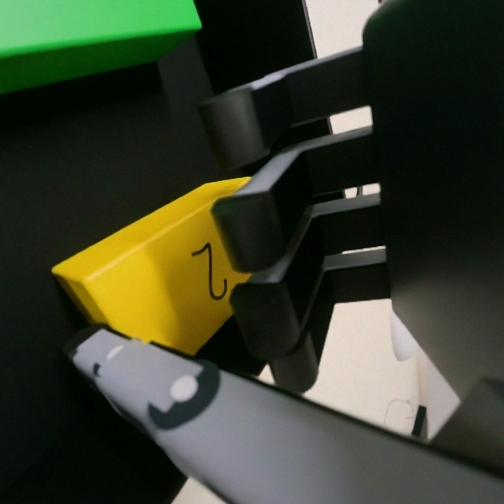

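{"fn": "move", "kwargs": {"target": {"side":"left","x":0.510,"y":-0.0535,"z":0.768,"quat_wxyz":[0.3141,-0.6581,0.6175,-0.2947]}, "min_time_s": 1.5, "cameras": []}}

{"fn": "move", "kwargs": {"target": {"side":"left","x":0.517,"y":-0.053,"z":0.768,"quat_wxyz":[0.3141,-0.6581,0.6175,-0.2947]}, "min_time_s": 1.5, "cameras": ["left_wrist_camera"]}}

Scene clock: 472.87 s.
Joint torques (N m): left_arm=[-20.99 0.34 9.45 -4.3 -1.16 -0.95 -0.35] | right_arm=[-7.79 -15.34 -7.41 -5.35 0.29 -1.49 -0.14]
External joint torques (N m): left_arm=[0.85 -2.36 1.85 0.93 0.28 -0.59 -0.34] | right_arm=[1.09 -1.7 -1.83 -0.37 -0.07 0 -0.15]
Wrist force (N): left_arm=[-3.8 7.0 -3.6] | right_arm=[-2.4 4.3 -0.1]
Wrist torque (N m): left_arm=[0.77 0.28 0.09] | right_arm=[0.33 0.14 0.27]
Wrist force, peak (N): left_arm=[-4.0 7.2 -3.7] | right_arm=[-2.1 4.9 -0.1]
move: done
base_odometry: x=-1.463 y=-1.379 heading=-0.674
lidar_m: 1.00 0.44 1.54 3.32 3.47 3.01 3.00 1.07 1.37 1.29 1.24 1.44
base_status: not commanded
joint_positions: torso_squat_rad=+0.700 torso_shift_rad=+0.050 torso_pitch_rad=+0.450 torso_yaw_rad=+0.000 left_shoulder_pitch_rad=-1.453 left_shoulder_roll_rad=+0.301 left_shoulder_yaw_rad=-1.030 left_elbow_rad=-1.183 left_forearm_roll_rad=+0.095 left_wrist_pitch_rad=+1.258 left_hand_roll_rad=+1.382 right_shoulder_pitch_rad=-0.544 right_shoulder_roll_rad=-0.786 right_shoulder_yaw_rad=-0.575 right_elbow_rad=-2.159 right_forearm_roll_rad=-0.769 right_wrist_pitch_rad=+1.557 right_hand_roll_rad=-0.164 head_pan_rad=+0.000 head_tilt_rad=+0.600 left_hand_little=-1.000 left_hand_ring=-1.000 left_hand_middle=-1.000 left_hand_index=-1.000 left_hand_thumb_turn=-1.000 left_hand_thumb_bend=+1.000 left_hand_force_limit=+0.100 left_hand_speed=-0.850 right_hand_little=-1.000 right_hand_ring=+0.400 right_hand_middle=+0.420 right_hand_index=+0.400 right_hand_thumb_turn=-1.000 right_hand_thumb_bend=+1.000 right_hand_force_limit=+0.100 right_hand_speed=-0.850
joint_status: all done
wheel_motors_off: 0
left_hand_stopped_by: target,target,target,target,target,target
right_hand_stopped_by: target,target,target,target,target,target
left_little_load_n: 0.0
left_ring_load_n: 0.0
left_middle_load_n: 0.0
left_index_load_n: 0.0
left_thumb_bend_load_n: 0.0
left_thumb_turn_load_n: 0.0
right_little_load_n: 0.5
right_ring_load_n: 0.0
right_middle_load_n: 0.0
right_index_load_n: 0.0
right_thumb_bend_load_n: 0.0
right_thumb_turn_load_n: 0.0
motor_effort: left_wheel=-1(2) right_wheel=+3(3)
chest: x=-0.0668 y=+0.0000 z=+1.0939 quat_wxyz=(+0.975, +0.000, +0.223, +0.000)
left_hand: x=+0.5095 y=-0.0531 z=+0.7683 quat_wxyz=(+0.314, -0.658, +0.617, -0.295)
left_hand_status: reached (checked arc that bows 2 mm and turns the hand up to 0 deg, planned for 1.5 s): 1 mm and 0.1 deg off.
right_hand: x=+0.3999 y=-0.3597 z=+0.9401 quat_wxyz=(+0.305, -0.638, +0.638, -0.305)

Scene clock: 474.70 s.
Joint torques (N m): left_arm=[-21.34 0.68 9.17 -4.29 -1.2 -0.99 -0.53] | right_arm=[-7.97 -15.25 -7.51 -5.39 0.35 -1.49 -0.16]
External joint torques (N m): left_arm=[0.77 -2.19 1.75 0.89 0.22 -0.61 -0.52] | right_arm=[0.9 -1.62 -1.92 -0.4 -0.01 0 -0.16]
Wrist force (N): left_arm=[-3.8 7.1 -3.6] | right_arm=[-2.3 4.5 -0.1]
Wrist torque (N m): left_arm=[0.77 0.27 0.10] | right_arm=[0.36 0.11 0.29]
Wrist force, peak (N): left_arm=[-3.9 7.3 -3.6] | right_arm=[-2.5 4.8 -0.2]
move: done
base_odometry: x=-1.463 y=-1.379 heading=-0.674
lidar_m: 1.02 0.44 1.53 3.35 3.49 2.98 2.98 1.08 1.36 1.28 1.26 1.45
base_status: not commanded
joint_positions: torso_squat_rad=+0.700 torso_shift_rad=+0.050 torso_pitch_rad=+0.450 torso_yaw_rad=+0.000 left_shoulder_pitch_rad=-1.465 left_shoulder_roll_rad=+0.291 left_shoulder_yaw_rad=-1.024 left_elbow_rad=-1.140 left_forearm_roll_rad=+0.102 left_wrist_pitch_rad=+1.230 left_hand_roll_rad=+1.371 right_shoulder_pitch_rad=-0.544 right_shoulder_roll_rad=-0.786 right_shoulder_yaw_rad=-0.575 right_elbow_rad=-2.159 right_forearm_roll_rad=-0.769 right_wrist_pitch_rad=+1.557 right_hand_roll_rad=-0.164 head_pan_rad=+0.000 head_tilt_rad=+0.600 left_hand_little=-1.000 left_hand_ring=-1.000 left_hand_middle=-1.000 left_hand_index=-1.000 left_hand_thumb_turn=-1.000 left_hand_thumb_bend=+1.000 left_hand_force_limit=+0.100 left_hand_speed=-0.850 right_hand_little=-1.000 right_hand_ring=+0.400 right_hand_middle=+0.420 right_hand_index=+0.400 right_hand_thumb_turn=-1.000 right_hand_thumb_bend=+1.000 right_hand_force_limit=+0.100 right_hand_speed=-0.850
joint_status: all done
wheel_motors_off: 0
left_hand_stopped_by: target,target,target,target,target,target
right_hand_stopped_by: target,target,target,target,target,target
left_little_load_n: 0.0
left_ring_load_n: 0.0
left_middle_load_n: 0.0
left_index_load_n: 0.0
left_thumb_bend_load_n: 0.0
left_thumb_turn_load_n: 0.0
right_little_load_n: 0.0
right_ring_load_n: 0.0
right_middle_load_n: -0.5
right_index_load_n: 0.0
right_thumb_bend_load_n: 0.0
right_thumb_turn_load_n: 0.0
motor_effort: left_wheel=-1(2) right_wheel=+3(3)
chest: x=-0.0668 y=+0.0000 z=+1.0939 quat_wxyz=(+0.975, +0.000, +0.223, +0.000)
left_hand: x=+0.5165 y=-0.0526 z=+0.7683 quat_wxyz=(+0.314, -0.658, +0.617, -0.295)
left_hand_status: reached (checked arc that bows 2 mm and turns the hand up to 0 deg, planned for 1.5 s): 1 mm and 0.1 deg off.
right_hand: x=+0.3999 y=-0.3597 z=+0.9401 quat_wxyz=(+0.305, -0.638, +0.638, -0.305)

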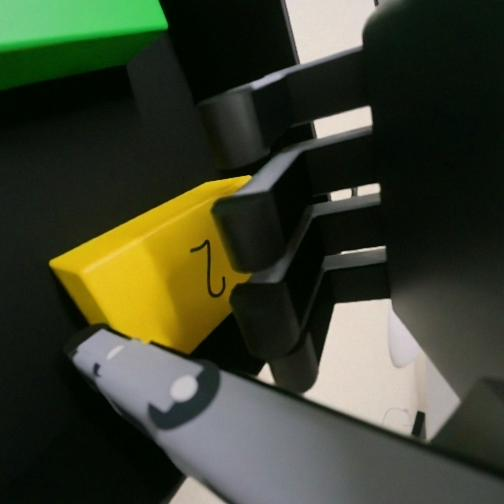

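{"fn": "move", "kwargs": {"target": {"side":"left","x":0.522,"y":-0.0525,"z":0.768,"quat_wxyz":[0.3141,-0.6581,0.6175,-0.2947]}, "min_time_s": 1.5, "cameras": ["left_wrist_camera"]}}

Scene clock: 476.73 s.
Joint torques (N m): left_arm=[-21.14 0.88 9.19 -4.23 -1.12 -1.08 -0.47] | right_arm=[-7.98 -15.46 -7.79 -5.42 0.28 -1.49 -0.18]
External joint torques (N m): left_arm=[1.18 -2.1 1.91 0.92 0.29 -0.69 -0.46] | right_arm=[0.9 -1.83 -2.21 -0.43 -0.09 0 -0.18]
Wrist force (N): left_arm=[-3.9 7.0 -3.6] | right_arm=[-2.1 4.3 -0.2]
Wrist torque (N m): left_arm=[0.76 0.29 0.09] | right_arm=[0.35 0.08 0.29]
Wrist force, peak (N): left_arm=[-3.9 7.4 -3.7] | right_arm=[-2.1 5.0 0.2]
move: done
base_odometry: x=-1.463 y=-1.379 heading=-0.674
lidar_m: 0.98 0.45 1.53 3.33 3.47 3.00 2.99 1.08 1.35 1.29 1.24 1.44
base_status: not commanded
joint_positions: torso_squat_rad=+0.700 torso_shift_rad=+0.050 torso_pitch_rad=+0.450 torso_yaw_rad=+0.000 left_shoulder_pitch_rad=-1.475 left_shoulder_roll_rad=+0.284 left_shoulder_yaw_rad=-1.020 left_elbow_rad=-1.106 left_forearm_roll_rad=+0.107 left_wrist_pitch_rad=+1.209 left_hand_roll_rad=+1.363 right_shoulder_pitch_rad=-0.544 right_shoulder_roll_rad=-0.786 right_shoulder_yaw_rad=-0.575 right_elbow_rad=-2.159 right_forearm_roll_rad=-0.769 right_wrist_pitch_rad=+1.557 right_hand_roll_rad=-0.164 head_pan_rad=+0.000 head_tilt_rad=+0.600 left_hand_little=-1.000 left_hand_ring=-1.000 left_hand_middle=-1.000 left_hand_index=-1.000 left_hand_thumb_turn=-1.000 left_hand_thumb_bend=+1.000 left_hand_force_limit=+0.100 left_hand_speed=-0.850 right_hand_little=-1.000 right_hand_ring=+0.400 right_hand_middle=+0.420 right_hand_index=+0.400 right_hand_thumb_turn=-1.000 right_hand_thumb_bend=+1.000 right_hand_force_limit=+0.100 right_hand_speed=-0.850
joint_status: all done
wheel_motors_off: 0
left_hand_stopped_by: target,target,target,target,target,target
right_hand_stopped_by: target,target,target,target,target,target
left_little_load_n: 0.0
left_ring_load_n: 0.0
left_middle_load_n: 0.0
left_index_load_n: 0.0
left_thumb_bend_load_n: 0.0
left_thumb_turn_load_n: 0.5
right_little_load_n: 0.0
right_ring_load_n: 0.0
right_middle_load_n: 0.0
right_index_load_n: 0.0
right_thumb_bend_load_n: -0.5
right_thumb_turn_load_n: 0.0
motor_effort: left_wheel=-1(2) right_wheel=+3(3)
chest: x=-0.0668 y=+0.0000 z=+1.0939 quat_wxyz=(+0.975, +0.000, +0.223, +0.000)
left_hand: x=+0.5217 y=-0.0522 z=+0.7682 quat_wxyz=(+0.314, -0.658, +0.617, -0.295)
left_hand_status: reached (checked arc that bows 2 mm and turns the hand up to 0 deg, planned for 1.5 s): 0 mm and 0.0 deg off.
right_hand: x=+0.3999 y=-0.3597 z=+0.9401 quat_wxyz=(+0.305, -0.638, +0.638, -0.305)

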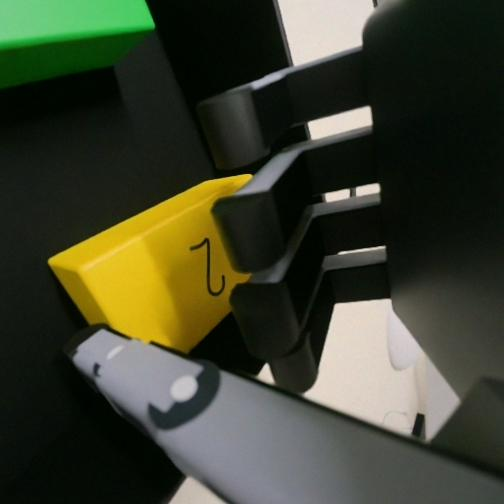

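{"fn": "move", "kwargs": {"target": {"side":"left","x":0.508,"y":-0.0535,"z":0.775,"quat_wxyz":[0.3141,-0.6581,0.6175,-0.2947]}, "min_time_s": 1.0, "cameras": []}}

{"fn": "move", "kwargs": {"target": {"side":"left","x":0.475,"y":-0.052,"z":0.85,"quat_wxyz":[0.3141,-0.6581,0.6175,-0.2947]}, "min_time_s": 1.8, "cameras": []}}

{"fn": "move", "kwargs": {"target": {"side":"left","x":0.44,"y":0.06,"z":0.90,"quat_wxyz":[0.3179,-0.6661,0.6087,-0.2905]}, "min_time_s": 1.8, "cameras": []}}

{"fn": "move", "kwargs": {"target": {"side":"left","x":0.393,"y":0.26,"z":0.917,"quat_wxyz":[0.377,-0.597,0.599,-0.378]}, "min_time_s": 1.8, "cameras": ["head_camera"]}}

Scene clock: 482.07 s.
Joint torques (N m): left_arm=[-18.54 2.02 5.97 -5.4 -1.49 -0.24 0.21] | right_arm=[-7.97 -15.36 -7.48 -5.38 0.24 -1.49 -0.2]
External joint torques (N m): left_arm=[3.31 -0.76 -1.77 -0.19 -0.04 0.13 0.22] | right_arm=[0.91 -1.73 -1.9 -0.39 -0.12 0 -0.21]
Wrist force (N): left_arm=[-3.8 6.9 -3.6] | right_arm=[-2.1 4.6 -0.2]
Wrist torque (N m): left_arm=[0.74 0.27 0.25] | right_arm=[0.41 0.10 0.29]
Wrist force, peak (N): left_arm=[-3.9 7.1 -3.7] | right_arm=[-2.3 4.9 -0.1]
move: done
base_odometry: x=-1.463 y=-1.379 heading=-0.674
lidar_m: 1.01 0.43 1.52 3.34 3.48 3.00 2.98 1.08 1.36 1.30 1.24 1.43
base_status: not commanded
joint_positions: torso_squat_rad=+0.700 torso_shift_rad=+0.050 torso_pitch_rad=+0.450 torso_yaw_rad=+0.000 left_shoulder_pitch_rad=-1.460 left_shoulder_roll_rad=+0.309 left_shoulder_yaw_rad=-1.025 left_elbow_rad=-1.208 left_forearm_roll_rad=+0.105 left_wrist_pitch_rad=+1.280 left_hand_roll_rad=+1.376 right_shoulder_pitch_rad=-0.544 right_shoulder_roll_rad=-0.786 right_shoulder_yaw_rad=-0.575 right_elbow_rad=-2.159 right_forearm_roll_rad=-0.769 right_wrist_pitch_rad=+1.557 right_hand_roll_rad=-0.164 head_pan_rad=+0.000 head_tilt_rad=+0.600 left_hand_little=-1.000 left_hand_ring=-1.000 left_hand_middle=-1.000 left_hand_index=-1.000 left_hand_thumb_turn=-1.000 left_hand_thumb_bend=+1.000 left_hand_force_limit=+0.100 left_hand_speed=-0.850 right_hand_little=-1.000 right_hand_ring=+0.400 right_hand_middle=+0.420 right_hand_index=+0.400 right_hand_thumb_turn=-1.000 right_hand_thumb_bend=+1.000 right_hand_force_limit=+0.100 right_hand_speed=-0.850
joint_status: all done
wheel_motors_off: 0
left_hand_stopped_by: target,target,target,target,target,target
right_hand_stopped_by: target,target,target,target,target,target
left_little_load_n: 0.0
left_ring_load_n: 0.0
left_middle_load_n: 0.0
left_index_load_n: 0.0
left_thumb_bend_load_n: 0.0
left_thumb_turn_load_n: 0.0
right_little_load_n: 0.0
right_ring_load_n: 0.0
right_middle_load_n: 0.0
right_index_load_n: 0.0
right_thumb_bend_load_n: 0.0
right_thumb_turn_load_n: 0.0
motor_effort: left_wheel=-1(2) right_wheel=+3(3)
chest: x=-0.0668 y=+0.0000 z=+1.0939 quat_wxyz=(+0.975, +0.000, +0.223, +0.000)
left_hand: x=+0.5082 y=-0.0537 z=+0.7754 quat_wxyz=(+0.314, -0.658, +0.617, -0.295)
left_hand_status: reached (checked arc that bows 4 mm and turns the hand up to 1 deg, planned for 1.0 s): 0 mm and 0.0 deg off.
right_hand: x=+0.3999 y=-0.3597 z=+0.9401 quat_wxyz=(+0.305, -0.638, +0.638, -0.305)

Scene clock: 484.20 s.
Joint torques (N m): left_arm=[-19.81 2.38 10.35 -4.88 -1.39 -0.39 -0.28] | right_arm=[-8.05 -15.5 -7.36 -5.44 0.26 -1.45 -0.18]
External joint torques (N m): left_arm=[1.23 -0.83 1.32 -0.04 0.14 0.03 -0.27] | right_arm=[0.82 -1.86 -1.78 -0.45 -0.1 0.04 -0.19]
Wrist force (N): left_arm=[-3.9 6.9 -3.5] | right_arm=[-1.8 4.6 -0.1]
Wrist torque (N m): left_arm=[0.72 0.30 0.09] | right_arm=[0.39 0.05 0.33]
Wrist force, peak (N): left_arm=[-3.7 7.2 -3.5] | right_arm=[-2.6 4.9 -0.3]
move: done
base_odometry: x=-1.463 y=-1.379 heading=-0.674
lidar_m: 1.00 0.45 1.53 3.33 3.49 3.01 2.99 1.09 1.36 1.29 1.23 1.43
base_status: not commanded
joint_positions: torso_squat_rad=+0.700 torso_shift_rad=+0.050 torso_pitch_rad=+0.450 torso_yaw_rad=+0.000 left_shoulder_pitch_rad=-1.504 left_shoulder_roll_rad=+0.403 left_shoulder_yaw_rad=-0.967 left_elbow_rad=-1.540 left_forearm_roll_rad=+0.186 left_wrist_pitch_rad=+1.566 left_hand_roll_rad=+1.341 right_shoulder_pitch_rad=-0.544 right_shoulder_roll_rad=-0.786 right_shoulder_yaw_rad=-0.575 right_elbow_rad=-2.159 right_forearm_roll_rad=-0.769 right_wrist_pitch_rad=+1.557 right_hand_roll_rad=-0.164 head_pan_rad=+0.000 head_tilt_rad=+0.600 left_hand_little=-1.000 left_hand_ring=-1.000 left_hand_middle=-1.000 left_hand_index=-1.000 left_hand_thumb_turn=-1.000 left_hand_thumb_bend=+1.000 left_hand_force_limit=+0.100 left_hand_speed=-0.850 right_hand_little=-1.000 right_hand_ring=+0.400 right_hand_middle=+0.420 right_hand_index=+0.400 right_hand_thumb_turn=-1.000 right_hand_thumb_bend=+1.000 right_hand_force_limit=+0.100 right_hand_speed=-0.850
joint_status: all done
wheel_motors_off: 0
left_hand_stopped_by: target,target,target,target,target,target
right_hand_stopped_by: target,target,target,target,target,target
left_little_load_n: 0.0
left_ring_load_n: 0.0
left_middle_load_n: 0.0
left_index_load_n: 0.0
left_thumb_bend_load_n: 0.0
left_thumb_turn_load_n: 0.0
right_little_load_n: 0.0
right_ring_load_n: 0.0
right_middle_load_n: 0.0
right_index_load_n: 0.0
right_thumb_bend_load_n: 0.0
right_thumb_turn_load_n: 0.0
motor_effort: left_wheel=-2(2) right_wheel=+3(3)
chest: x=-0.0667 y=+0.0000 z=+1.0939 quat_wxyz=(+0.975, +0.000, +0.223, +0.000)
left_hand: x=+0.4752 y=-0.0521 z=+0.8497 quat_wxyz=(+0.314, -0.658, +0.618, -0.294)
left_hand_status: reached (checked arc that bows 12 mm and turns the hand up to 2 deg, planned for 1.8 s): 0 mm and 0.0 deg off.
right_hand: x=+0.3999 y=-0.3597 z=+0.9401 quat_wxyz=(+0.305, -0.638, +0.638, -0.305)

Scene clock: 486.33 s.
Joint torques (N m): left_arm=[-15.54 4.42 11.31 -3.87 -1.3 -0.39 -0.31] | right_arm=[-8.04 -15.37 -7.71 -5.46 0.27 -1.52 -0.2]
External joint torques (N m): left_arm=[2.75 -1.25 1.58 -0.25 0.21 0.06 -0.3] | right_arm=[0.84 -1.74 -2.13 -0.47 -0.1 -0.03 -0.21]
Wrist force (N): left_arm=[-3.7 6.9 -3.7] | right_arm=[-2.2 4.5 -0.1]
Wrist torque (N m): left_arm=[0.75 0.26 0.10] | right_arm=[0.36 0.10 0.30]
Wrist force, peak (N): left_arm=[-4.0 7.1 -3.8] | right_arm=[-2.4 4.8 -0.1]
move: done
base_odometry: x=-1.463 y=-1.379 heading=-0.674
lidar_m: 0.99 0.44 1.50 3.35 3.46 3.00 2.98 1.08 1.35 1.29 1.24 1.43
base_status: not commanded
joint_positions: torso_squat_rad=+0.700 torso_shift_rad=+0.050 torso_pitch_rad=+0.450 torso_yaw_rad=+0.000 left_shoulder_pitch_rad=-1.374 left_shoulder_roll_rad=+0.772 left_shoulder_yaw_rad=-0.829 left_elbow_rad=-2.049 left_forearm_roll_rad=+0.328 left_wrist_pitch_rad=+1.739 left_hand_roll_rad=+1.322 right_shoulder_pitch_rad=-0.544 right_shoulder_roll_rad=-0.786 right_shoulder_yaw_rad=-0.575 right_elbow_rad=-2.159 right_forearm_roll_rad=-0.769 right_wrist_pitch_rad=+1.557 right_hand_roll_rad=-0.164 head_pan_rad=+0.000 head_tilt_rad=+0.600 left_hand_little=-1.000 left_hand_ring=-1.000 left_hand_middle=-1.000 left_hand_index=-1.000 left_hand_thumb_turn=-1.000 left_hand_thumb_bend=+1.000 left_hand_force_limit=+0.100 left_hand_speed=-0.850 right_hand_little=-1.000 right_hand_ring=+0.400 right_hand_middle=+0.420 right_hand_index=+0.400 right_hand_thumb_turn=-1.000 right_hand_thumb_bend=+1.000 right_hand_force_limit=+0.100 right_hand_speed=-0.850
joint_status: all done
wheel_motors_off: 0
left_hand_stopped_by: target,target,target,target,target,target
right_hand_stopped_by: target,target,target,target,target,target
left_little_load_n: 0.0
left_ring_load_n: 0.0
left_middle_load_n: 0.0
left_index_load_n: 0.0
left_thumb_bend_load_n: 0.0
left_thumb_turn_load_n: 0.0
right_little_load_n: 0.0
right_ring_load_n: 0.0
right_middle_load_n: 0.0
right_index_load_n: 0.0
right_thumb_bend_load_n: 0.0
right_thumb_turn_load_n: 0.0
motor_effort: left_wheel=-1(2) right_wheel=+3(3)
chest: x=-0.0667 y=+0.0000 z=+1.0939 quat_wxyz=(+0.975, +0.000, +0.223, +0.000)
left_hand: x=+0.4401 y=+0.0599 z=+0.9001 quat_wxyz=(+0.318, -0.666, +0.609, -0.291)
left_hand_status: reached (checked arc that bows 15 mm and turns the hand up to 3 deg, planned for 1.8 s): 0 mm and 0.0 deg off.
right_hand: x=+0.3999 y=-0.3597 z=+0.9401 quat_wxyz=(+0.305, -0.638, +0.638, -0.305)

Scene clock: 488.47 s.
Joint torques (N m): left_arm=[-7.1 10.5 10.24 -1.04 -1.48 0.02 0.01] | right_arm=[-8.06 -15.43 -7.54 -5.46 0.32 -1.61 -0.17]
External joint torques (N m): left_arm=[1.66 -2.38 1.52 0.03 0 -0.43 0.02] | right_arm=[0.82 -1.79 -1.96 -0.47 -0.05 -0.12 -0.18]
Wrist force (N): left_arm=[-3.7 7.7 -4.5] | right_arm=[-2.1 4.5 0.0]
Wrist torque (N m): left_arm=[0.85 0.23 0.22] | right_arm=[0.35 0.08 0.30]
Wrist force, peak (N): left_arm=[-4.0 8.1 -4.7] | right_arm=[-2.2 4.9 0.1]
move: done
base_odometry: x=-1.463 y=-1.379 heading=-0.674
lidar_m: 0.99 0.44 1.52 3.34 3.49 3.00 2.99 1.08 1.36 1.29 1.24 1.44
base_status: not commanded
joint_positions: torso_squat_rad=+0.700 torso_shift_rad=+0.050 torso_pitch_rad=+0.450 torso_yaw_rad=+0.000 left_shoulder_pitch_rad=-0.736 left_shoulder_roll_rad=+1.810 left_shoulder_yaw_rad=-0.726 left_elbow_rad=-2.507 left_forearm_roll_rad=+0.009 left_wrist_pitch_rad=+1.011 left_hand_roll_rad=+1.826 right_shoulder_pitch_rad=-0.544 right_shoulder_roll_rad=-0.786 right_shoulder_yaw_rad=-0.575 right_elbow_rad=-2.159 right_forearm_roll_rad=-0.769 right_wrist_pitch_rad=+1.557 right_hand_roll_rad=-0.164 head_pan_rad=+0.000 head_tilt_rad=+0.600 left_hand_little=-1.000 left_hand_ring=-1.000 left_hand_middle=-1.000 left_hand_index=-1.000 left_hand_thumb_turn=-1.000 left_hand_thumb_bend=+1.000 left_hand_force_limit=+0.100 left_hand_speed=-0.850 right_hand_little=-1.000 right_hand_ring=+0.400 right_hand_middle=+0.420 right_hand_index=+0.400 right_hand_thumb_turn=-1.000 right_hand_thumb_bend=+1.000 right_hand_force_limit=+0.100 right_hand_speed=-0.850
joint_status: all done
wheel_motors_off: 0
left_hand_stopped_by: target,target,target,target,target,target
right_hand_stopped_by: target,target,target,target,target,target
left_little_load_n: 0.0
left_ring_load_n: 0.0
left_middle_load_n: 0.0
left_index_load_n: 0.0
left_thumb_bend_load_n: 0.0
left_thumb_turn_load_n: 0.0
right_little_load_n: 0.0
right_ring_load_n: 0.0
right_middle_load_n: 0.0
right_index_load_n: 0.0
right_thumb_bend_load_n: 0.0
right_thumb_turn_load_n: 0.0
motor_effort: left_wheel=-2(2) right_wheel=+3(3)
chest: x=-0.0667 y=+0.0000 z=+1.0939 quat_wxyz=(+0.975, +0.000, +0.223, +0.000)
left_hand: x=+0.3923 y=+0.2598 z=+0.9166 quat_wxyz=(+0.377, -0.598, +0.601, -0.374)
left_hand_status: reached (checked arc that bows 59 mm and turns the hand up to 16 deg, planned for 1.8 s): 1 mm and 0.5 deg off.
right_hand: x=+0.3999 y=-0.3597 z=+0.9400 quat_wxyz=(+0.305, -0.638, +0.638, -0.305)

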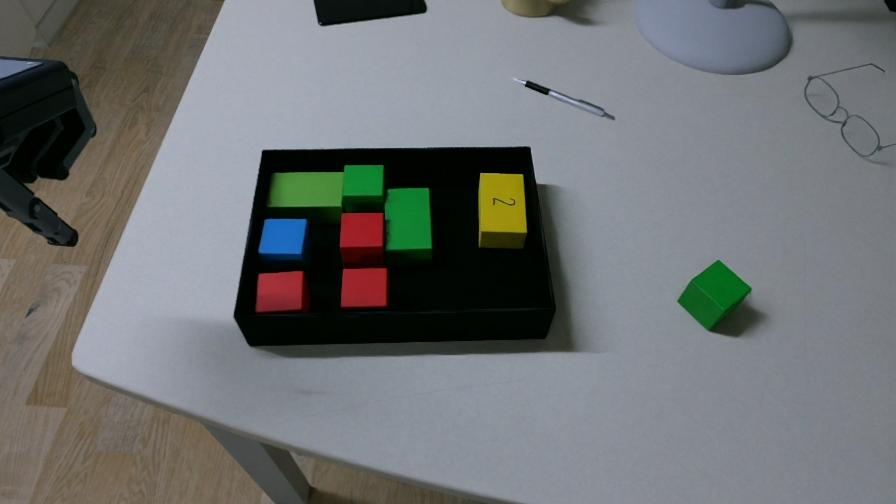

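{"fn": "move", "kwargs": {"cameras": ["head_camera"]}}

Scene clock: 490.87 s.
Joint torques (N m): left_arm=[-6.89 10.32 10.29 -1.37 -1.45 0.07 0] | right_arm=[-7.98 -15.6 -7.3 -5.46 0.22 -1.48 -0.13]
External joint torques (N m): left_arm=[1.87 -2.57 1.56 -0.3 0.03 -0.38 0.01] | right_arm=[0.89 -1.96 -1.72 -0.47 -0.15 0.01 -0.14]
Wrist force (N): left_arm=[-3.6 7.7 -4.7] | right_arm=[-2.1 4.6 -0.1]
Wrist torque (N m): left_arm=[0.87 0.20 0.22] | right_arm=[0.40 0.08 0.30]
Wrist force, peak (N): left_arm=[-3.7 7.9 -4.8] | right_arm=[-2.4 4.8 -0.2]
base_odometry: x=-1.463 y=-1.379 heading=-0.674
lidar_m: 1.00 0.44 1.51 3.33 3.48 3.00 2.99 1.08 1.35 1.30 1.25 1.44
base_status: not commanded
joint_positions: torso_squat_rad=+0.700 torso_shift_rad=+0.050 torso_pitch_rad=+0.450 torso_yaw_rad=+0.000 left_shoulder_pitch_rad=-0.736 left_shoulder_roll_rad=+1.810 left_shoulder_yaw_rad=-0.726 left_elbow_rad=-2.507 left_forearm_roll_rad=+0.009 left_wrist_pitch_rad=+1.011 left_hand_roll_rad=+1.826 right_shoulder_pitch_rad=-0.544 right_shoulder_roll_rad=-0.786 right_shoulder_yaw_rad=-0.575 right_elbow_rad=-2.159 right_forearm_roll_rad=-0.769 right_wrist_pitch_rad=+1.557 right_hand_roll_rad=-0.164 head_pan_rad=+0.000 head_tilt_rad=+0.600 left_hand_little=-1.000 left_hand_ring=-1.000 left_hand_middle=-1.000 left_hand_index=-1.000 left_hand_thumb_turn=-1.000 left_hand_thumb_bend=+1.000 left_hand_force_limit=+0.100 left_hand_speed=-0.850 right_hand_little=-1.000 right_hand_ring=+0.400 right_hand_middle=+0.420 right_hand_index=+0.400 right_hand_thumb_turn=-1.000 right_hand_thumb_bend=+1.000 right_hand_force_limit=+0.100 right_hand_speed=-0.850
joint_status: all done
wheel_motors_off: 0
left_hand_stopped_by: target,target,target,target,target,target
right_hand_stopped_by: target,target,target,target,target,target
left_little_load_n: 0.0
left_ring_load_n: 0.0
left_middle_load_n: 0.0
left_index_load_n: 0.0
left_thumb_bend_load_n: 0.0
left_thumb_turn_load_n: 0.0
right_little_load_n: 0.5
right_ring_load_n: 0.0
right_middle_load_n: 0.0
right_index_load_n: 0.0
right_thumb_bend_load_n: 0.0
right_thumb_turn_load_n: 0.0
motor_effort: left_wheel=-2(2) right_wheel=+3(3)
chest: x=-0.0667 y=+0.0000 z=+1.0939 quat_wxyz=(+0.975, +0.000, +0.223, +0.000) (m; base frame)
left_hand: x=+0.3923 y=+0.2598 z=+0.9166 quat_wxyz=(+0.377, -0.598, +0.601, -0.374) (m; base frame)
left_hand_status: reached (checked arc that bows 59 mm and turns the hand up to 16 deg, planned for 1.8 s): 1 mm and 0.5 deg off.
right_hand: x=+0.3999 y=-0.3597 z=+0.9400 quat_wxyz=(+0.305, -0.638, +0.638, -0.305) (m; base frame)
pictures: head_camera

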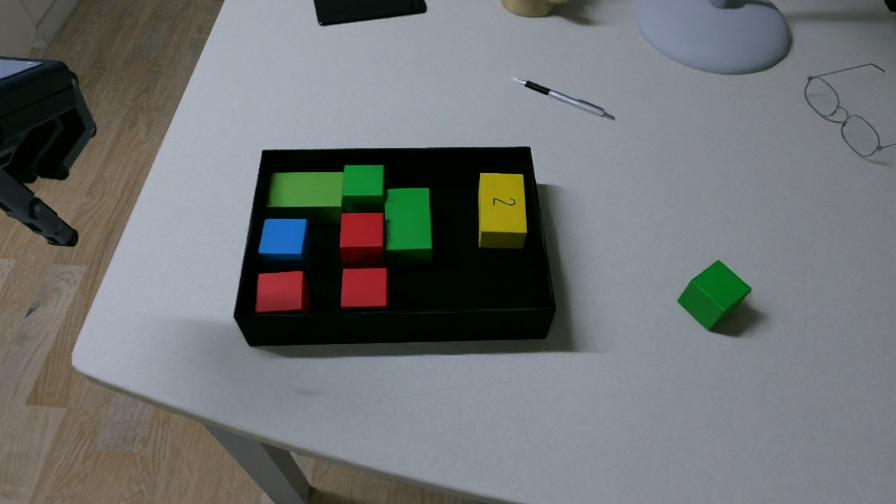

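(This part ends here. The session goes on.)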